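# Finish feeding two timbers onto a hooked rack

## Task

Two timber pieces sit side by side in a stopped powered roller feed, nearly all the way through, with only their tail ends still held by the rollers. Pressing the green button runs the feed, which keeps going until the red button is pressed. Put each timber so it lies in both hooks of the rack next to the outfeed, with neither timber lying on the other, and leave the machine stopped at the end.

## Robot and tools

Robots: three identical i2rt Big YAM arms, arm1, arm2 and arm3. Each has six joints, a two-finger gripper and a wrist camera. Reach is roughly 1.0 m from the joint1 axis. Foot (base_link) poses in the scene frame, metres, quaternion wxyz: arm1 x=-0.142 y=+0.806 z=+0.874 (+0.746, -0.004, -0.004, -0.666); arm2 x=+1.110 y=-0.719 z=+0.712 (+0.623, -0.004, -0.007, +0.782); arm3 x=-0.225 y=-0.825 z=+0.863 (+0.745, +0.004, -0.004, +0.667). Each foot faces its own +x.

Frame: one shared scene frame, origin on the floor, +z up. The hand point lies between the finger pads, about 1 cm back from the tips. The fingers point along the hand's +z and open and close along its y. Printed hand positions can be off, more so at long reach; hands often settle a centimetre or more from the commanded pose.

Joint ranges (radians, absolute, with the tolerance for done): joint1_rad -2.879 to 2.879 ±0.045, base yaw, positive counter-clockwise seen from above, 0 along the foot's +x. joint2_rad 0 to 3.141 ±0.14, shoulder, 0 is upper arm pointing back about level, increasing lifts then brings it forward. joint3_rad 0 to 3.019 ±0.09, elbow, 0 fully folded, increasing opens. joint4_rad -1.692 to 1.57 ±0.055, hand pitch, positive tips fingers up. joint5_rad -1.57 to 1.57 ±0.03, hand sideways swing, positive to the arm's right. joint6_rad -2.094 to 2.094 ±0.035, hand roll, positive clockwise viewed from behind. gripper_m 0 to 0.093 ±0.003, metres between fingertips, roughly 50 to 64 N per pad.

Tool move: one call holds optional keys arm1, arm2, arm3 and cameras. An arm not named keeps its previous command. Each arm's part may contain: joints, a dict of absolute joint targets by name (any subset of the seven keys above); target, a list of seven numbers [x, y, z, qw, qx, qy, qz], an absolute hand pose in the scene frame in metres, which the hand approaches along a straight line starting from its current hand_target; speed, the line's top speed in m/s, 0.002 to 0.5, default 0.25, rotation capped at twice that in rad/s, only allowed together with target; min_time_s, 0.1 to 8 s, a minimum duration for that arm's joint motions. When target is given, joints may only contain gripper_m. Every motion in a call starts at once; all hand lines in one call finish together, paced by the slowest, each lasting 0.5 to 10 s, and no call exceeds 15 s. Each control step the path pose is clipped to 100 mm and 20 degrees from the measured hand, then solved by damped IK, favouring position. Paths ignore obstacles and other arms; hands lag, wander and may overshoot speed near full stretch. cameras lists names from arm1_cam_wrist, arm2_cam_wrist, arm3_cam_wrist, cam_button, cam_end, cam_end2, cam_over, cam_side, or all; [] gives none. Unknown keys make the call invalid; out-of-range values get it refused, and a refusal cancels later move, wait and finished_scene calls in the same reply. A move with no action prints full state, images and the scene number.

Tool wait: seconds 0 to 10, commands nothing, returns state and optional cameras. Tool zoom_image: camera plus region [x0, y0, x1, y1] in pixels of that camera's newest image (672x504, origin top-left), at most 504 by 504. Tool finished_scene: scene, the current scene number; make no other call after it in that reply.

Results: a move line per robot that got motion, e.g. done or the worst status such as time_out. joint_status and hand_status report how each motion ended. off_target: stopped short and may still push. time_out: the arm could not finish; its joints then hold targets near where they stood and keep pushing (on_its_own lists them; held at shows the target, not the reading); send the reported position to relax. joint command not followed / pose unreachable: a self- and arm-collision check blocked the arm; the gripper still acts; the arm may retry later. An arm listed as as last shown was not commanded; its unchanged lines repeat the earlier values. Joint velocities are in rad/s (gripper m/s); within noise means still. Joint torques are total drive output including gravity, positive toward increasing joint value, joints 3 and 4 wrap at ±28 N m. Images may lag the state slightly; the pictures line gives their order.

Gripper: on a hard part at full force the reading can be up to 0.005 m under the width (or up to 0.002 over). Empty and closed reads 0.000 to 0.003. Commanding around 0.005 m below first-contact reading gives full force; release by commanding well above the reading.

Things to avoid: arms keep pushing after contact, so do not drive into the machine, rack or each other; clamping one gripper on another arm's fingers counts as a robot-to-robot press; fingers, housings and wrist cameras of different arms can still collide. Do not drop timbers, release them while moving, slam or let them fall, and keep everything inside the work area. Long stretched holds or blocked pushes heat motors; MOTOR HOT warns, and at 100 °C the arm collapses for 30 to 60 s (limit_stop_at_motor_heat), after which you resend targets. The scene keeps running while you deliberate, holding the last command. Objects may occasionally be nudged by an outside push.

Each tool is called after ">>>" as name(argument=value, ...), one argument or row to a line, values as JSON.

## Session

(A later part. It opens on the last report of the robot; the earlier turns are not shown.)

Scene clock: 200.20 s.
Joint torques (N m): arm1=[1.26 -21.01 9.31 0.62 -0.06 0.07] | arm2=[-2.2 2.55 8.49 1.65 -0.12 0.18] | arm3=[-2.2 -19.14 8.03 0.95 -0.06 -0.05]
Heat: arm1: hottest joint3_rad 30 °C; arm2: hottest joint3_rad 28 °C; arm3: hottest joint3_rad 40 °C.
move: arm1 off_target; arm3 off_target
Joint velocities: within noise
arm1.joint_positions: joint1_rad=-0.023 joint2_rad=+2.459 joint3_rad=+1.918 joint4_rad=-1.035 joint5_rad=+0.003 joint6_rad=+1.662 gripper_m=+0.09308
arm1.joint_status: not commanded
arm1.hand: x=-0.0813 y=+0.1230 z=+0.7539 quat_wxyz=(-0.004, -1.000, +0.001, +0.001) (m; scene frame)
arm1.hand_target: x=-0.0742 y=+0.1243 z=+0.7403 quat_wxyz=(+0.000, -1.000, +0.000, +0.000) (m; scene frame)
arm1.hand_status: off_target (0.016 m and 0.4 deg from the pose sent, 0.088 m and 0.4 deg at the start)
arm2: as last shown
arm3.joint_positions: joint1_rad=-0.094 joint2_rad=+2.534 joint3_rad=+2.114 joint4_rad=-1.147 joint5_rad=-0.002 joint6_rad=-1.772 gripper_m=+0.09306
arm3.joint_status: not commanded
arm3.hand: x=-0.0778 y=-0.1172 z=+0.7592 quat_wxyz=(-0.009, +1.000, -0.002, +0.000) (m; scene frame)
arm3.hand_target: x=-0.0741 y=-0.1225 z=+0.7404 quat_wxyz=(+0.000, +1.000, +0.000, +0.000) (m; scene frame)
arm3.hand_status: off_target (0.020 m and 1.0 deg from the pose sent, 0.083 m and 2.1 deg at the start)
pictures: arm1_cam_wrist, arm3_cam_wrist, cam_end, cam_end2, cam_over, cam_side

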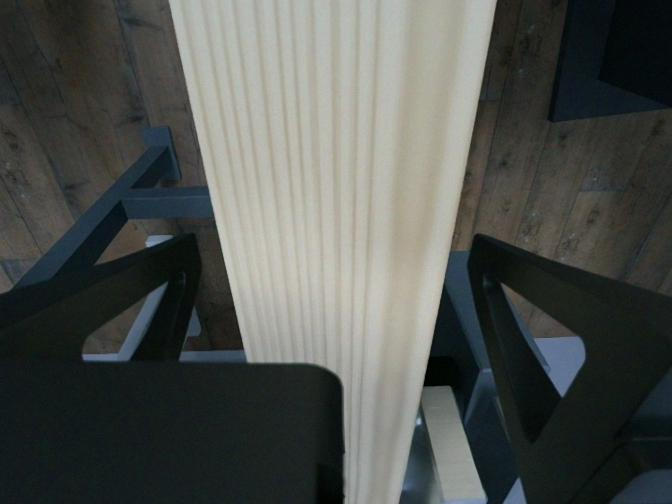

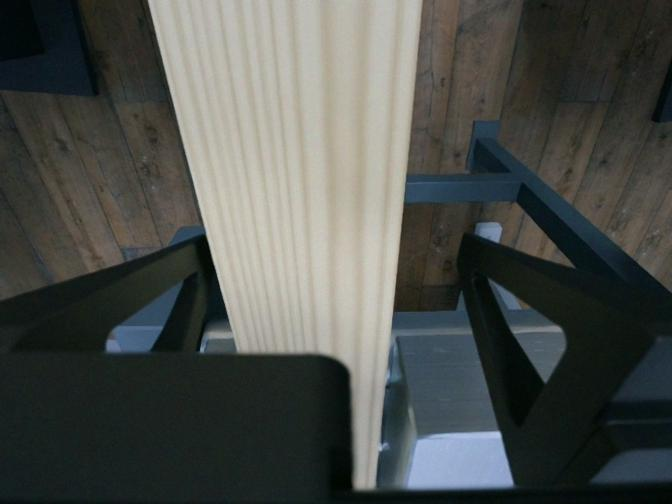

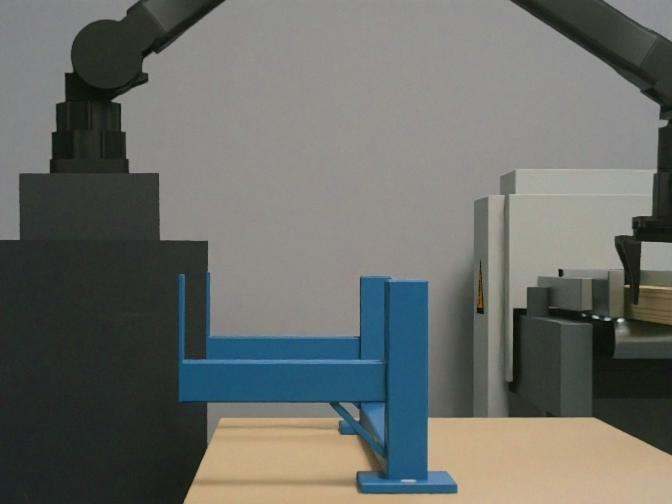

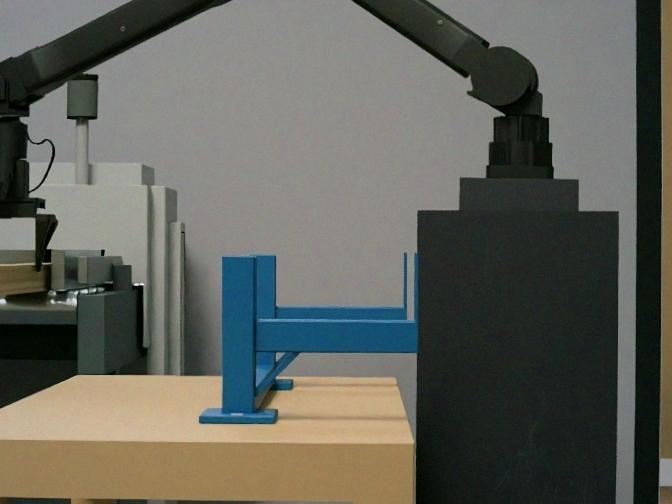

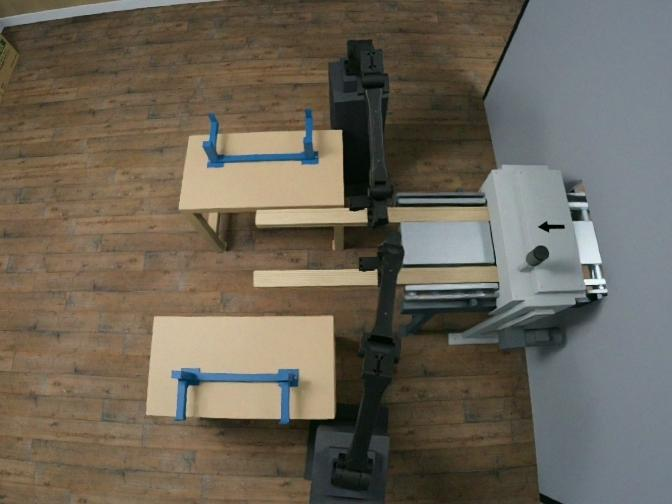

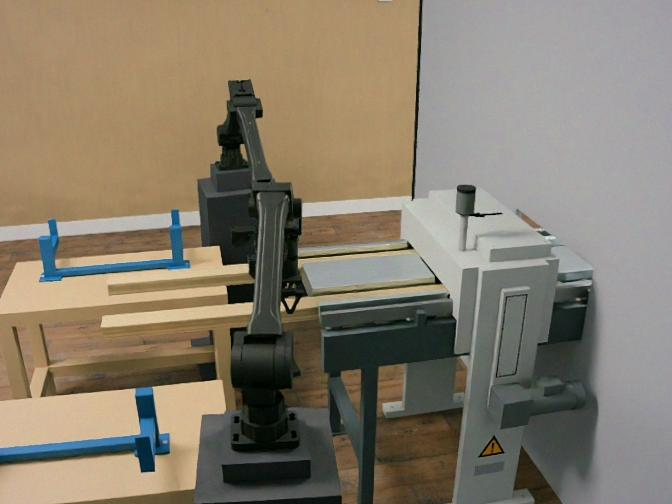

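>>> move(
  arm1={"target":[-0.074,0.124,0.73,0.0,1,0,0],"speed":0.08},
  arm3={"target":[-0.074,-0.137,0.725,0.005,1,0,0],"speed":0.08},
  cameras=["arm1_cam_wrist","arm3_cam_wrist","cam_end","cam_end2"],
)

Scene clock: 211.97 s.
Joint torques (N m): arm1=[1.38 -20.78 9.43 0.64 -0.05 0.08] | arm2=[-2.2 2.55 8.47 1.65 -0.12 0.18] | arm3=[-2.43 -19.72 7.36 0.87 -0.06 -0.06]
Heat: arm1: hottest joint2_rad 30 °C; arm2: hottest joint3_rad 28 °C; arm3: hottest joint3_rad 39 °C.
move: arm1 off_target; arm3 off_target
Joint velocities: within noise
arm1.joint_positions: joint1_rad=-0.023 joint2_rad=+2.472 joint3_rad=+1.918 joint4_rad=-1.021 joint5_rad=+0.003 joint6_rad=+1.662 gripper_m=+0.09308
arm1.joint_status: not commanded
arm1.hand: x=-0.0813 y=+0.1230 z=+0.7448 quat_wxyz=(-0.004, -1.000, +0.001, +0.001) (m; scene frame)
arm1.hand_target: x=-0.0742 y=+0.1244 z=+0.7303 quat_wxyz=(+0.000, -1.000, +0.000, +0.000) (m; scene frame)
arm1.hand_status: off_target (0.017 m and 0.5 deg from the pose sent, 0.025 m and 0.4 deg at the start)
arm2: as last shown
arm3.joint_positions: joint1_rad=-0.095 joint2_rad=+2.534 joint3_rad=+2.049 joint4_rad=-1.098 joint5_rad=+0.001 joint6_rad=-1.775 gripper_m=+0.09306
arm3.joint_status: not commanded
arm3.hand: x=-0.0797 y=-0.1319 z=+0.7366 quat_wxyz=(+0.000, +1.000, -0.001, -0.001) (m; scene frame)
arm3.hand_target: x=-0.0742 y=-0.1372 z=+0.7251 quat_wxyz=(+0.005, +1.000, +0.000, +0.000) (m; scene frame)
arm3.hand_status: off_target (0.014 m and 0.6 deg from the pose sent, 0.040 m and 1.6 deg at the start)
pictures: arm1_cam_wrist, arm3_cam_wrist, cam_end, cam_end2

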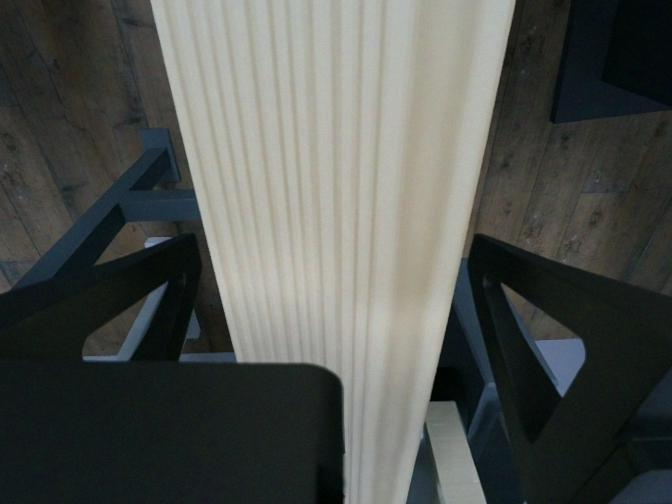

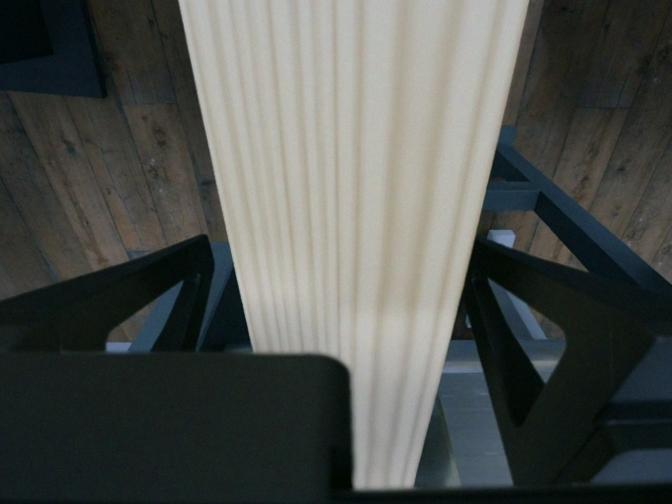

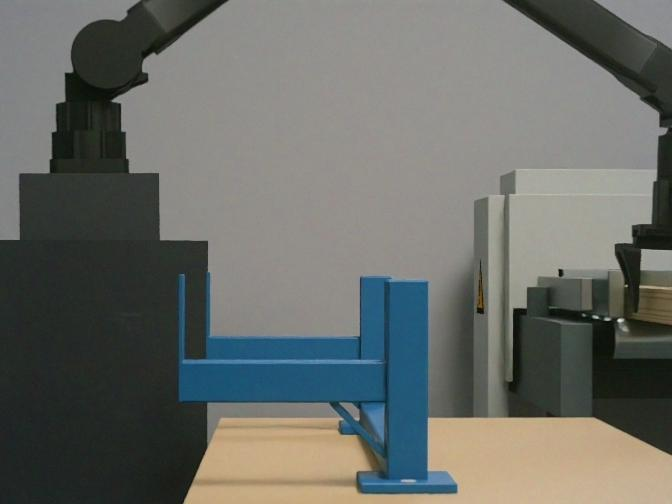

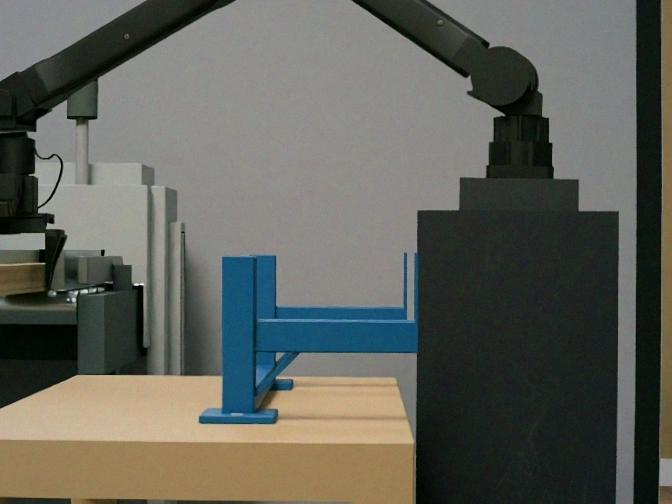

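>>> move(
  arm2={"target":[1.01,-0.38,1.1,0,0.783,-0.623,0],"speed":0.2,"joints":{"gripper_m":0.0}},
  arm3={"target":[-0.074,-0.132,0.725,0.005,1,0,0],"speed":0.08},
  cameras=["arm2_cam_wrist","cam_button"],
)

>>> zoom_image(
  camera="cam_button",
  region=[180, 200, 480, 425],
)

Scene clock: 246.73 s.
Joint torques (N m): arm1=[1.26 -20.6 9.35 0.61 -0.05 0.06] | arm2=[-3.25 -7.18 12.66 0.06 -0.09 0.25] | arm3=[-2.37 -18.78 9.32 0.43 -0.06 -0.04]
Heat: arm1: hottest joint2_rad 34 °C; arm2: hottest joint3_rad 29 °C; arm3: hottest joint3_rad 34 °C.
move: arm2 off_target; arm3 off_target
Joint velocities: within noise
arm1: as last shown
arm2.joint_positions: joint1_rad=+0.053 joint2_rad=+1.183 joint3_rad=+1.449 joint4_rad=-1.688 joint5_rad=-0.012 joint6_rad=+0.029 gripper_m=+0.00050
arm2.joint_status: all done
arm2.hand: x=+1.0088 y=-0.3882 z=+1.0746 quat_wxyz=(-0.045, +0.788, -0.611, -0.060) (m; scene frame)
arm2.hand_target: x=+1.0102 y=-0.3809 z=+1.0988 quat_wxyz=(-0.059, +0.779, -0.619, -0.080) (m; scene frame)
arm2.hand_status: off_target (0.027 m and 8.7 deg from the pose sent, 0.216 m and 76.3 deg at the start; a joint's target at an end of its range on 67 of 127 steps)
arm3.joint_positions: joint1_rad=-0.095 joint2_rad=+2.534 joint3_rad=+2.049 joint4_rad=-1.098 joint5_rad=+0.001 joint6_rad=-1.776 gripper_m=+0.09306
arm3.joint_status: not commanded
arm3.hand: x=-0.0797 y=-0.1319 z=+0.7366 quat_wxyz=(+0.000, +1.000, +0.000, -0.001) (m; scene frame)
arm3.hand_target: x=-0.0742 y=-0.1323 z=+0.7251 quat_wxyz=(+0.005, +1.000, +0.000, +0.000) (m; scene frame)
arm3.hand_status: off_target (0.013 m and 0.6 deg from the pose sent, 0.013 m and 0.6 deg at the start)
pictures: arm2_cam_wrist, cam_button

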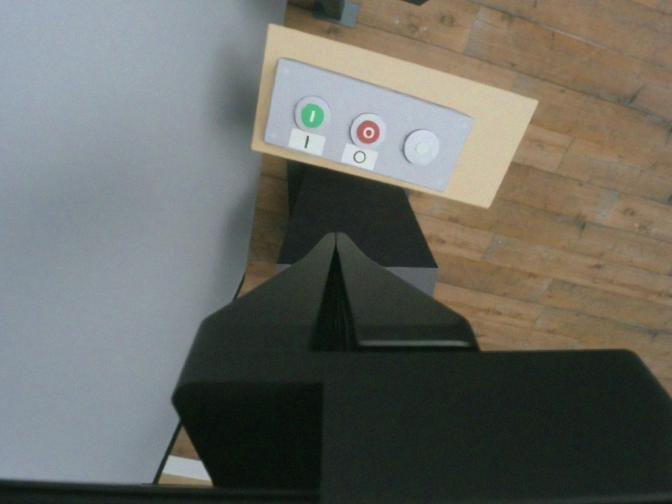

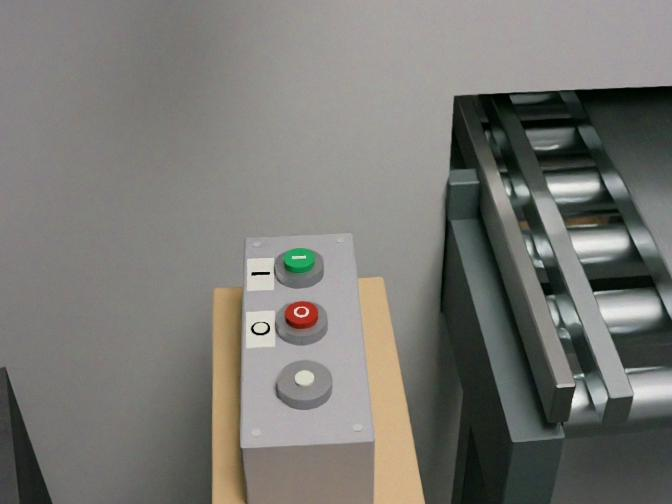

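Scaled by 1.680 from the camera's 672x504 image, which has a finer 960x720 frame.

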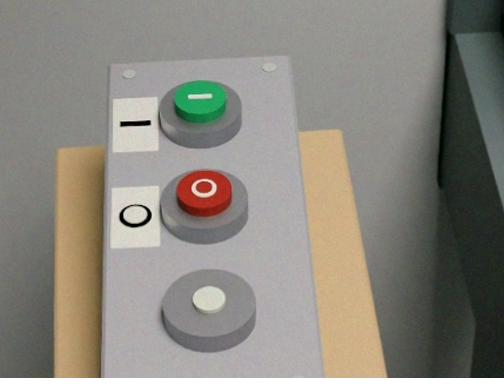

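>>> move(
  arm2={"target":[0.967,-0.355,0.90,0,0.783,-0.623,0],"speed":0.15},
  cameras=["arm2_cam_wrist","cam_button"],
)

Scene clock: 275.23 s.
Joint torques (N m): arm1=[1.32 -20.72 9.39 0.62 -0.05 0.07] | arm2=[-1.61 -10.11 7.32 0.64 -0.08 0.27] | arm3=[-2.43 -18.73 9.32 0.42 -0.06 -0.04]
Heat: arm1: hottest joint2_rad 34 °C; arm2: hottest joint3_rad 32 °C; arm3: hottest joint3_rad 34 °C.
move: arm2 done
Joint velocities: within noise
arm1, arm3: as last shown
arm2.joint_positions: joint1_rad=+0.127 joint2_rad=+1.379 joint3_rad=+1.179 joint4_rad=-1.376 joint5_rad=-0.013 joint6_rad=+0.124 gripper_m=+0.00050
arm2.joint_status: not commanded
arm2.hand: x=+0.9719 y=-0.3549 z=+0.9038 quat_wxyz=(+0.000, +0.783, -0.622, +0.002) (m; scene frame)
arm2.hand_target: x=+0.9670 y=-0.3552 z=+0.9000 quat_wxyz=(+0.000, +0.783, -0.623, +0.000) (m; scene frame)
arm2.hand_status: done (0.006 m and 0.2 deg from the pose sent, 0.182 m and 8.7 deg at the start)
pictures: arm2_cam_wrist, cam_button

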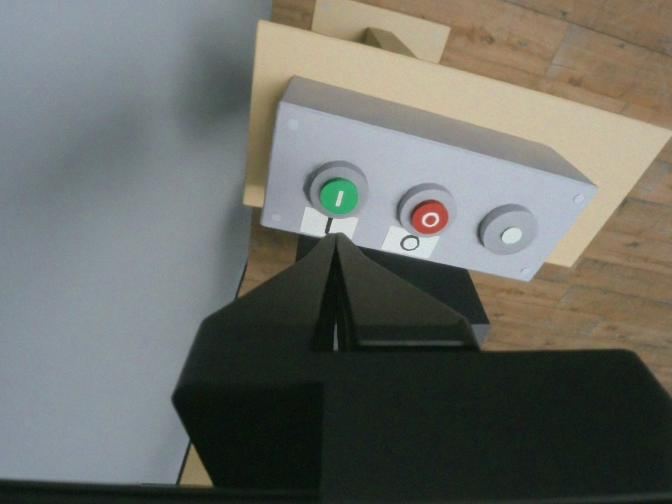

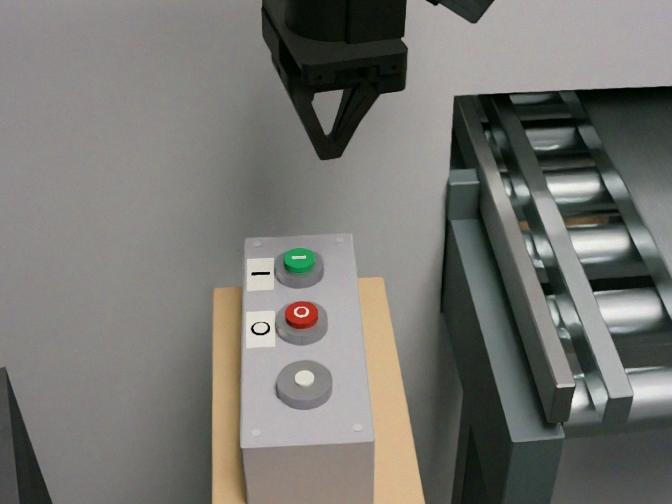

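>>> move(
  arm2={"target":[0.969,-0.367,0.84,0,0.783,-0.623,0],"speed":0.1},
  cameras=["arm2_cam_wrist","cam_button"],
)

>>> zoom_image(
  camera="cam_button",
  region=[180, 200, 480, 425],
)

>>> zoom_image(
  camera="arm2_cam_wrist",
  region=[230, 130, 480, 318],
)

Scene clock: 288.93 s.
Joint torques (N m): arm1=[1.2 -20.66 9.36 0.62 -0.06 0.07] | arm2=[-1.55 -9.35 6.76 0.64 -0.07 0.25] | arm3=[-2.43 -18.78 9.31 0.43 -0.06 -0.04]
Heat: arm1: hottest joint2_rad 35 °C; arm2: hottest joint3_rad 31 °C; arm3: hottest joint3_rad 34 °C.
move: arm2 done
Joint velocities: within noise
arm1, arm3: as last shown
arm2.joint_positions: joint1_rad=+0.135 joint2_rad=+1.389 joint3_rad=+1.034 joint4_rad=-1.211 joint5_rad=-0.013 joint6_rad=+0.133 gripper_m=+0.00050
arm2.joint_status: not commanded
arm2.hand: x=+0.9734 y=-0.3653 z=+0.8466 quat_wxyz=(-0.002, +0.783, -0.622, -0.002) (m; scene frame)
arm2.hand_target: x=+0.9691 y=-0.3672 z=+0.8400 quat_wxyz=(+0.000, +0.783, -0.623, +0.000) (m; scene frame)
arm2.hand_status: done (0.008 m and 0.3 deg from the pose sent, 0.065 m and 0.2 deg at the start)
pictures: arm2_cam_wrist, cam_button

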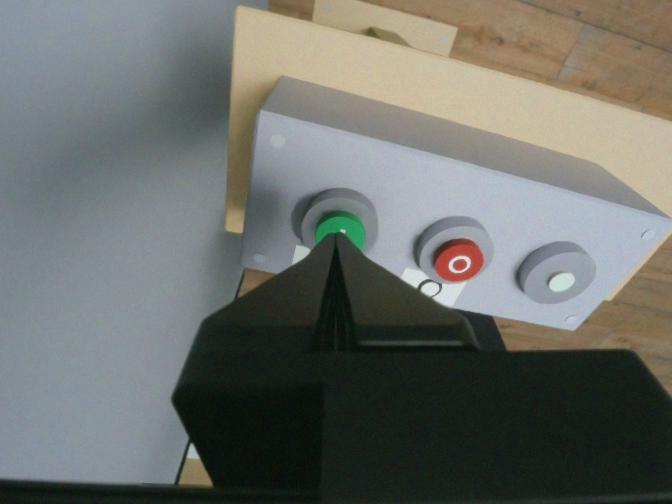

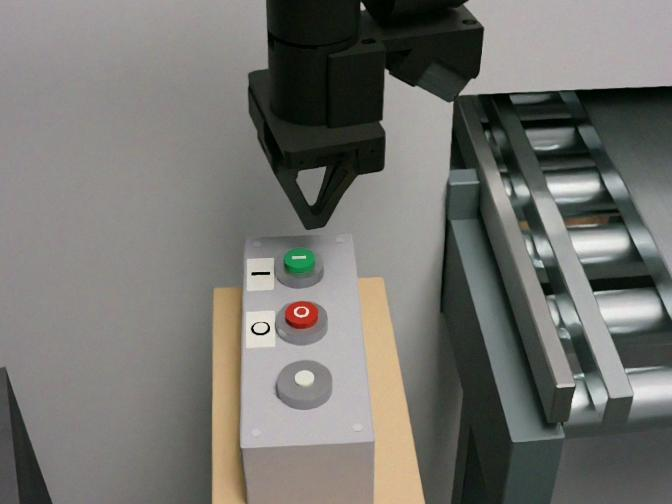

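Scaled by 1.680 from the camera's 672x504 image, which has a finer 960x720 frame.

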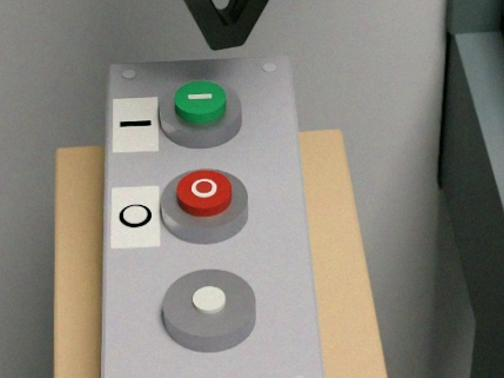

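Scaled by 2.016 from the camera's 672x504 image, which has a finer 960x720 frame.

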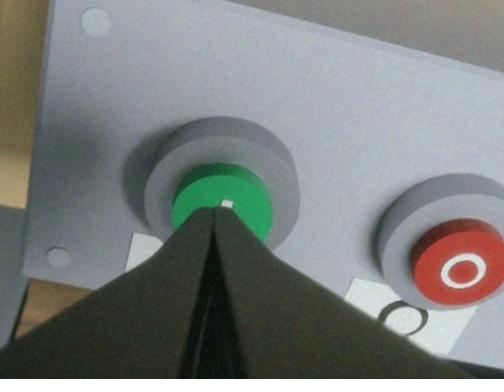

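>>> move(
  arm2={"target":[0.968,-0.382,0.812,0,0.783,-0.623,0],"speed":0.1},
  cameras=["arm2_cam_wrist","cam_button"],
)

>>> zoom_image(
  camera="cam_button",
  region=[180, 200, 480, 425],
)

>>> zoom_image(
  camera="arm2_cam_wrist",
  region=[230, 130, 480, 318],
)

Scene clock: 315.47 s.
Joint torques (N m): arm1=[1.26 -20.66 9.32 0.58 -0.06 0.07] | arm2=[-1.38 -9.29 5.78 0.94 -0.07 0.25] | arm3=[-2.32 -18.84 9.32 0.39 -0.06 -0.04]
Heat: arm1: hottest joint2_rad 35 °C; arm2: hottest joint3_rad 30 °C; arm3: hottest joint3_rad 34 °C.
move: arm2 done
Joint velocities: within noise
arm1, arm3: as last shown
arm2.joint_positions: joint1_rad=+0.152 joint2_rad=+1.389 joint3_rad=+0.961 joint4_rad=-1.140 joint5_rad=-0.013 joint6_rad=+0.151 gripper_m=+0.00050
arm2.joint_status: not commanded
arm2.hand: x=+0.9718 y=-0.3779 z=+0.8208 quat_wxyz=(-0.001, +0.782, -0.623, -0.001) (m; scene frame)
arm2.hand_target: x=+0.9682 y=-0.3822 z=+0.8121 quat_wxyz=(+0.000, +0.783, -0.623, +0.000) (m; scene frame)
arm2.hand_status: done (0.010 m and 0.2 deg from the pose sent, 0.039 m and 0.3 deg at the start)
pictures: arm2_cam_wrist, cam_button

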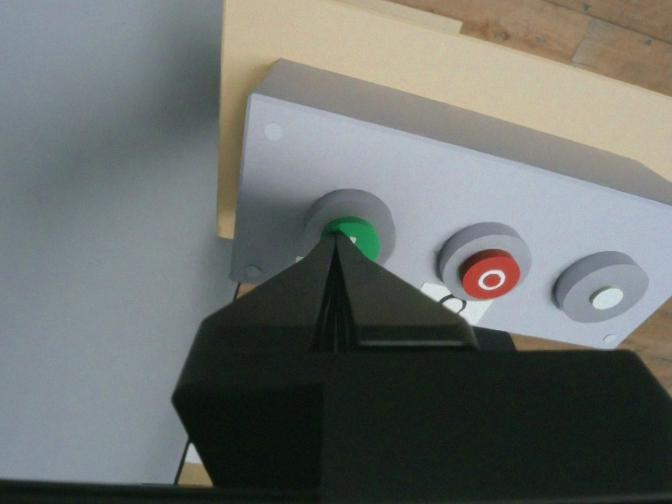

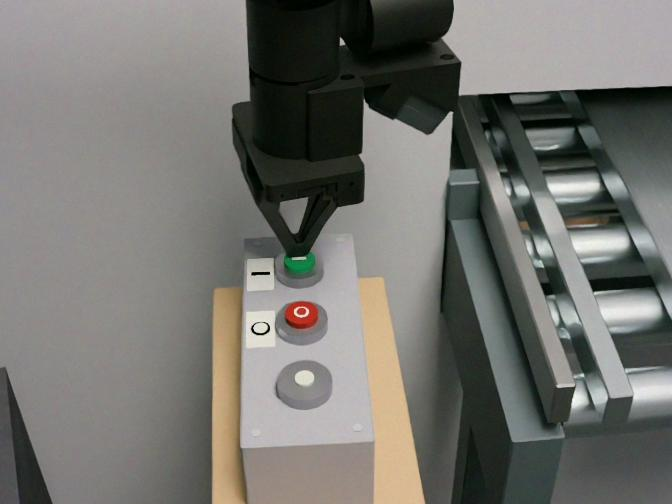

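Scaled by 1.680 from the camera's 672x504 image, which has a finer 960x720 frame.

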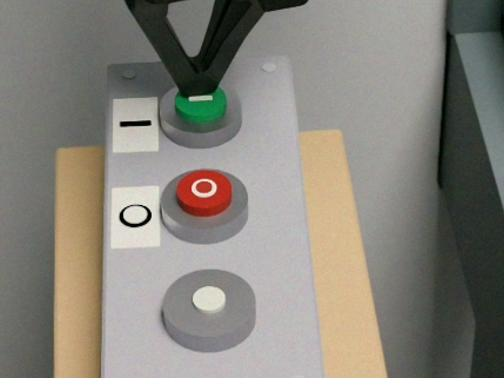

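Scaled by 2.016 from the camera's 672x504 image, which has a finer 960x720 frame.

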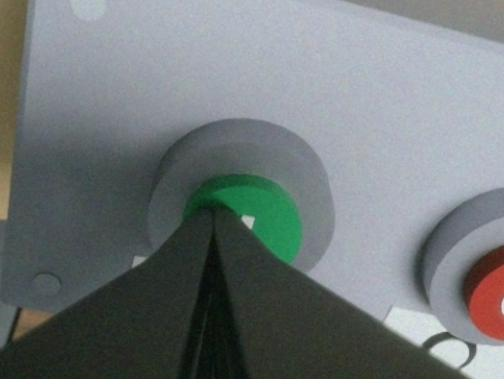

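>>> move(
  arm1={"joints":{"gripper_m":0.05}},
  arm3={"joints":{"gripper_m":0.05}},
  arm2={"target":[0.976,-0.387,0.803,0,0.783,-0.623,0],"speed":0.05},
  cameras=["arm1_cam_wrist","arm2_cam_wrist","arm3_cam_wrist","cam_button","cam_end","cam_end2","cam_over"],
)

>>> zoom_image(
  camera="cam_button",
  region=[180, 200, 480, 425],
)

>>> zoom_image(
  camera="cam_over",
  region=[240, 180, 510, 383],
)

Scene clock: 339.07 s.
Joint torques (N m): arm1=[6.3 -22.01 9.36 0.32 -1.07 0.62] | arm2=[-2.55 -8.64 5.12 0.62 -0.06 0.1] | arm3=[-7.24 -20.01 9.2 0.38 0.72 -0.48]
Heat: arm1: hottest joint2_rad 35 °C; arm2: hottest joint3_rad 29 °C; arm3: hottest joint3_rad 34 °C.
move: arm1 off_target; arm2 off_target; arm3 off_target
Joint velocities: within noise
arm1.joint_positions: joint1_rad=-0.079 joint2_rad=+2.490 joint3_rad=+1.916 joint4_rad=-1.015 joint5_rad=+0.030 joint6_rad=+1.602 gripper_m=+0.06190
arm1.joint_status: gripper_m off_target (ended at +0.06192, target +0.05000)
arm1.hand: x=-0.1240 y=+0.1246 z=+0.7326 quat_wxyz=(+0.003, -1.000, -0.002, +0.015) (m; scene frame)
arm1.hand_target: x=-0.0742 y=+0.1244 z=+0.7302 quat_wxyz=(+0.000, -1.000, +0.000, +0.000) (m; scene frame)
arm1.hand_status: not commanded
arm2.joint_positions: joint1_rad=+0.152 joint2_rad=+1.375 joint3_rad=+0.936 joint4_rad=-1.104 joint5_rad=-0.013 joint6_rad=+0.152 gripper_m=+0.00050
arm2.joint_status: not commanded
arm2.hand: x=+0.9721 y=-0.3787 z=+0.8170 quat_wxyz=(-0.008, +0.782, -0.623, -0.012) (m; scene frame)
arm2.hand_target: x=+0.9761 y=-0.3873 z=+0.8034 quat_wxyz=(+0.000, +0.783, -0.623, +0.000) (m; scene frame)
arm2.hand_status: off_target (0.017 m and 1.6 deg from the pose sent, 0.021 m and 0.2 deg at the start)
arm3.joint_positions: joint1_rad=-0.038 joint2_rad=+2.550 joint3_rad=+2.050 joint4_rad=-1.098 joint5_rad=-0.022 joint6_rad=-1.733 gripper_m=+0.06368
arm3.joint_status: gripper_m off_target (ended at +0.06370, target +0.05000)
arm3.hand: x=-0.1236 y=-0.1279 z=+0.7259 quat_wxyz=(+0.005, +1.000, +0.007, -0.012) (m; scene frame)
arm3.hand_target: x=-0.0741 y=-0.1322 z=+0.7253 quat_wxyz=(+0.005, +1.000, +0.000, +0.000) (m; scene frame)
arm3.hand_status: not commanded
pictures: arm1_cam_wrist, arm2_cam_wrist, arm3_cam_wrist, cam_button, cam_end, cam_end2, cam_over

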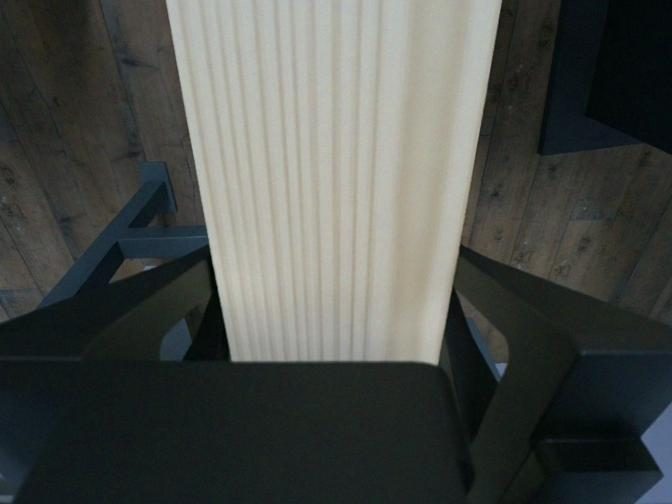

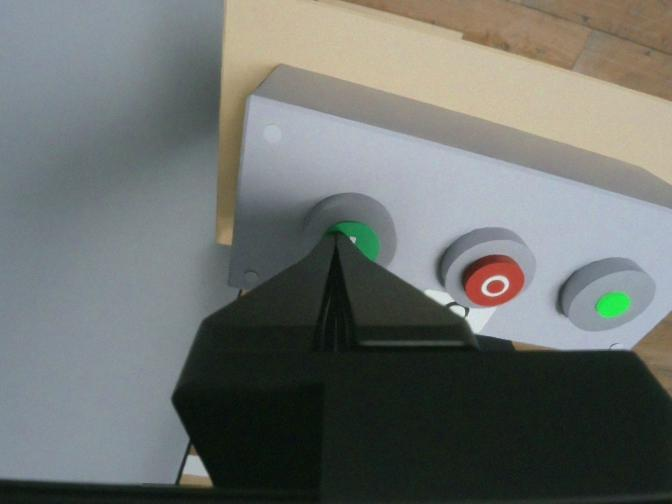

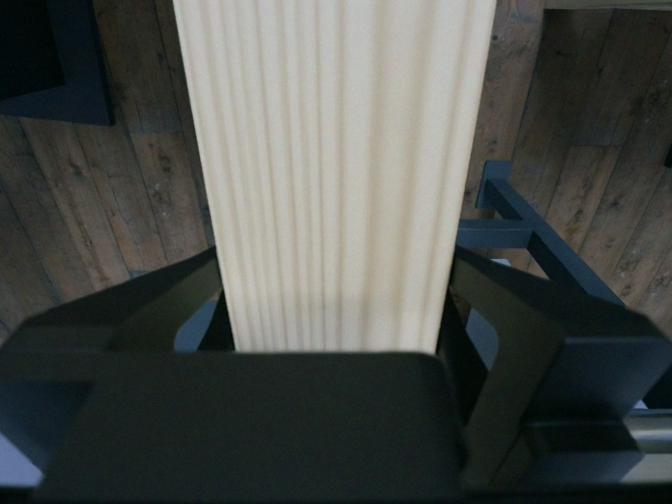

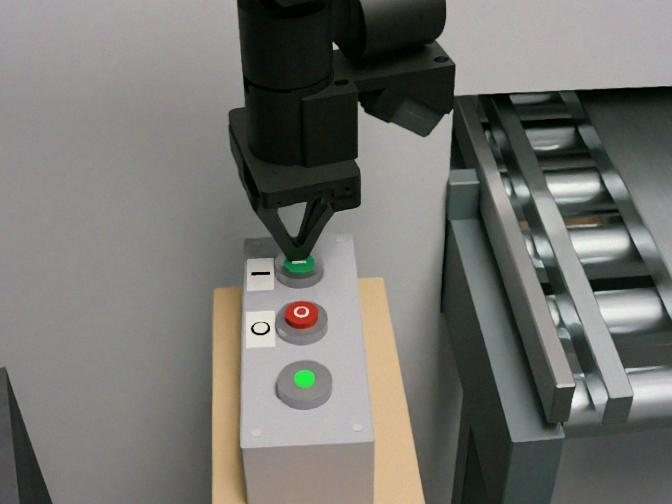

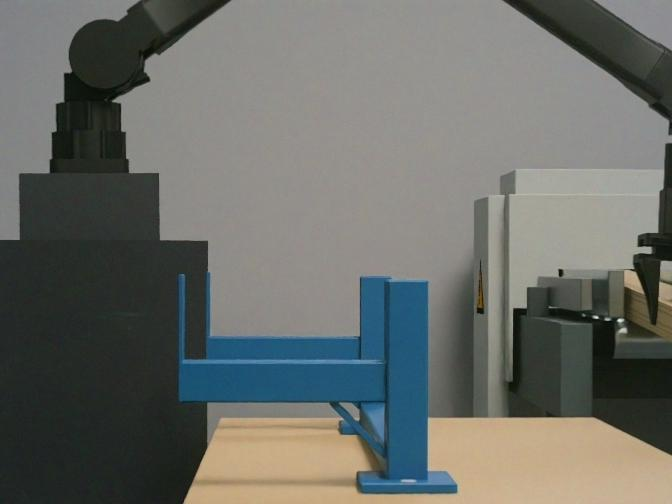

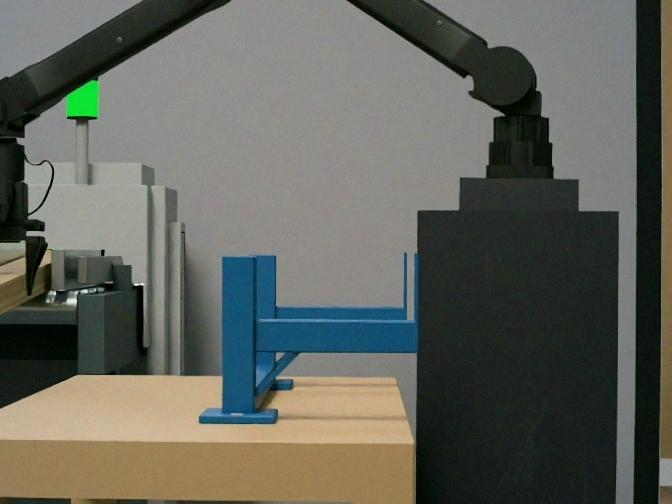

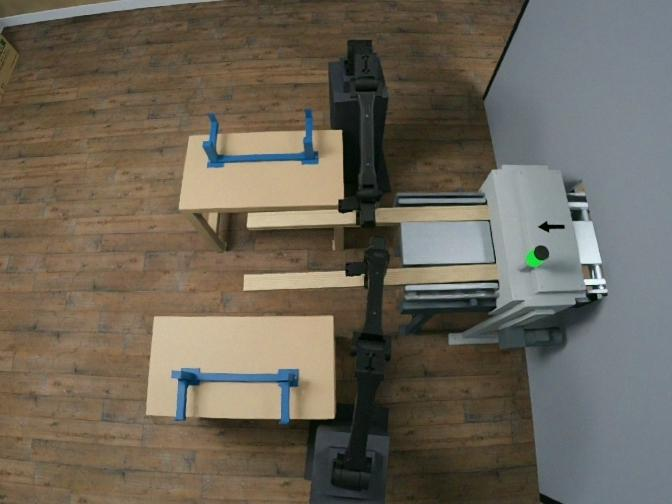

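Scaled by 1.680 from the camera's 672x504 image, which has a finer 960x720 frame.

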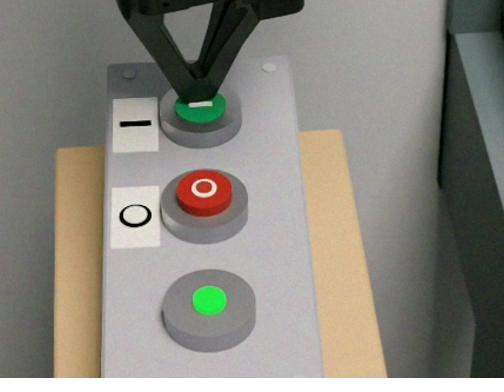

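Scaled by 1.867 from the camera's 672x504 image, which has a finer 960x720 frame.

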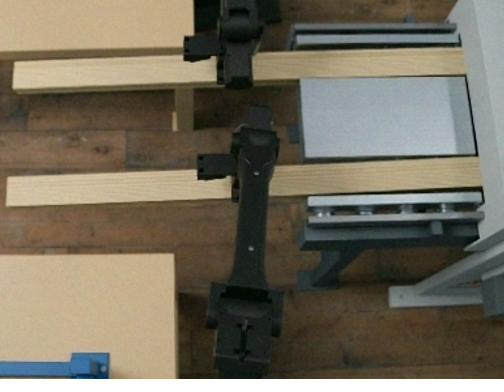

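>>> move(
  arm1={"target":[-0.16,0.124,0.737,0.0,1,0,0],"speed":0.03},
  arm3={"target":[-0.16,-0.132,0.735,0.005,1,0,0],"speed":0.03},
  arm2={"target":[0.976,-0.384,0.85,0,0.783,-0.623,0],"speed":0.1},
  cameras=["arm1_cam_wrist","arm2_cam_wrist","arm3_cam_wrist","cam_end","cam_end2","cam_over"],
)

>>> zoom_image(
  camera="cam_over",
  region=[240, 180, 510, 383],
)

Scene clock: 359.60 s.
Joint torques (N m): arm1=[-0.85 -25.88 9.48 -0.44 0.2 -0.34] | arm2=[-2.84 -10.11 11.33 -0.34 -0.04 0.06] | arm3=[-0.91 -25.52 7.62 -0.35 -0.39 0.77]
Heat: arm1: hottest joint2_rad 34 °C; arm2: hottest joint3_rad 29 °C; arm3: hottest joint3_rad 33 °C.
move: arm1 off_target; arm2 off_target; arm3 off_target
Joint velocities: within noise
arm1.joint_positions: joint1_rad=-0.124 joint2_rad=+2.524 joint3_rad=+1.891 joint4_rad=-1.000 joint5_rad=-0.002 joint6_rad=+1.584 gripper_m=+0.06184
arm1.joint_status: not commanded
arm1.hand: x=-0.1491 y=+0.1420 z=+0.7024 quat_wxyz=(+0.025, -1.000, +0.012, -0.001) (m; scene frame)
arm1.hand_target: x=-0.1601 y=+0.1248 z=+0.7366 quat_wxyz=(+0.000, -1.000, +0.000, +0.001) (m; scene frame)
arm1.hand_status: off_target (0.041 m and 3.2 deg from the pose sent, 0.036 m and 1.7 deg at the start)
arm2.joint_positions: joint1_rad=+0.152 joint2_rad=+1.351 joint3_rad=+0.936 joint4_rad=-1.215 joint5_rad=-0.013 joint6_rad=+0.152 gripper_m=+0.00050
arm2.joint_status: not commanded
arm2.hand: x=+0.9820 y=-0.4040 z=+0.8253 quat_wxyz=(+0.014, +0.782, -0.623, +0.026) (m; scene frame)
arm2.hand_target: x=+0.9765 y=-0.3851 z=+0.8500 quat_wxyz=(+0.000, +0.783, -0.623, +0.000) (m; scene frame)
arm2.hand_status: off_target (0.032 m and 3.4 deg from the pose sent, 0.034 m and 1.6 deg at the start)
arm3.joint_positions: joint1_rad=+0.007 joint2_rad=+2.579 joint3_rad=+1.987 joint4_rad=-1.053 joint5_rad=+0.005 joint6_rad=-1.737 gripper_m=+0.06368
arm3.joint_status: not commanded
arm3.hand: x=-0.1530 y=-0.1497 z=+0.6854 quat_wxyz=(+0.031, +0.999, +0.031, -0.002) (m; scene frame)
arm3.hand_target: x=-0.1601 y=-0.1327 z=+0.7333 quat_wxyz=(+0.005, +1.000, +0.001, -0.001) (m; scene frame)
arm3.hand_status: off_target (0.053 m and 4.7 deg from the pose sent, 0.038 m and 1.6 deg at the start)
pictures: arm1_cam_wrist, arm2_cam_wrist, arm3_cam_wrist, cam_end, cam_end2, cam_over

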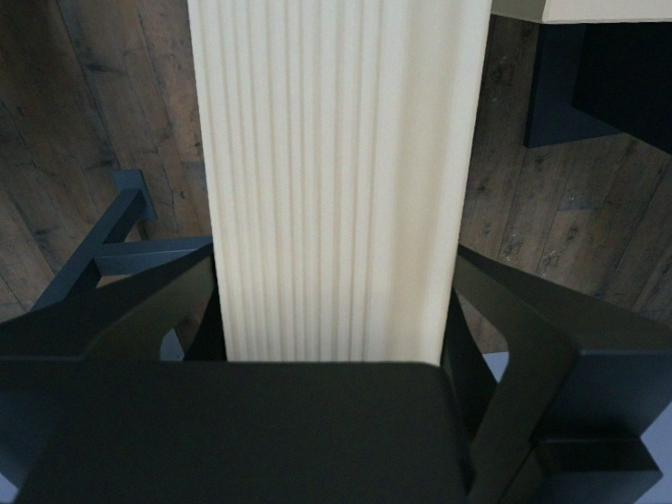

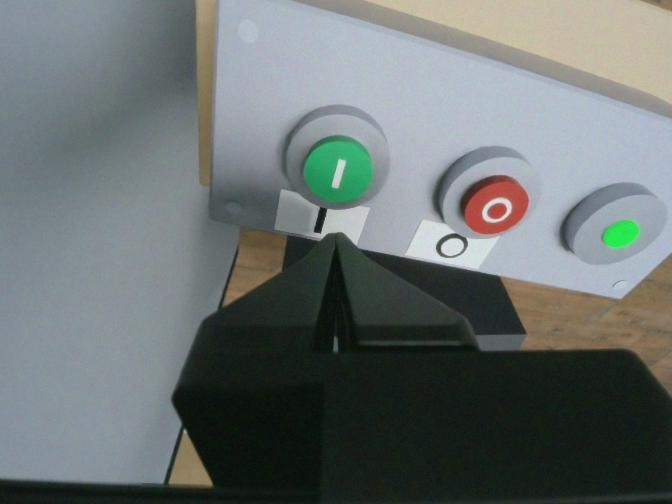

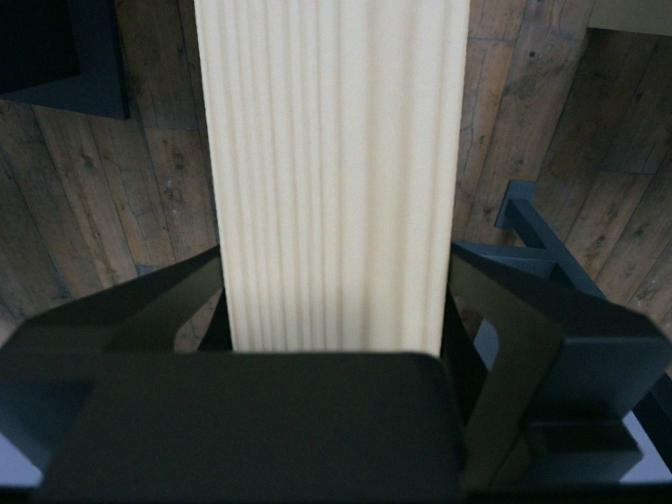

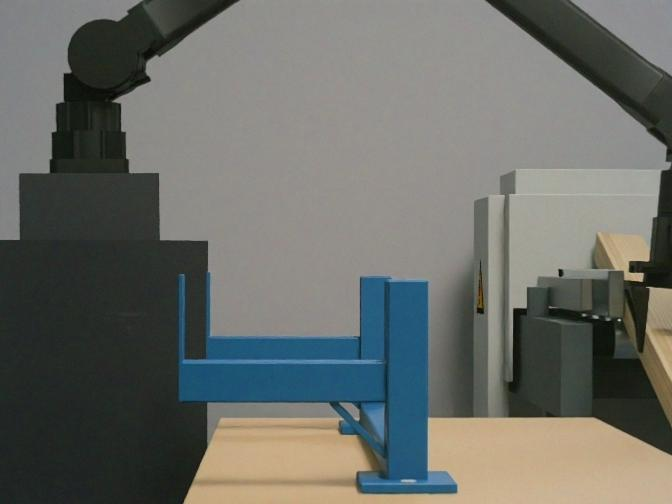

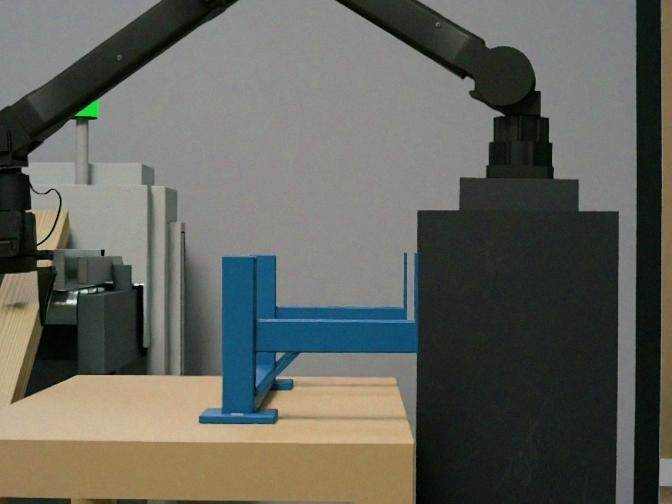

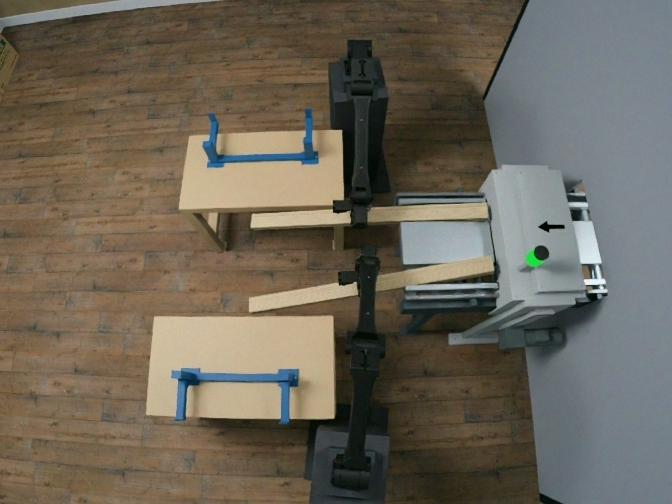

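Scaled by 1.867 from the camera's 672x504 image, which has a finer 960x720 frame.

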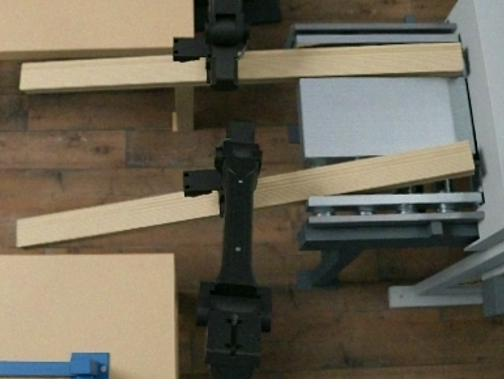

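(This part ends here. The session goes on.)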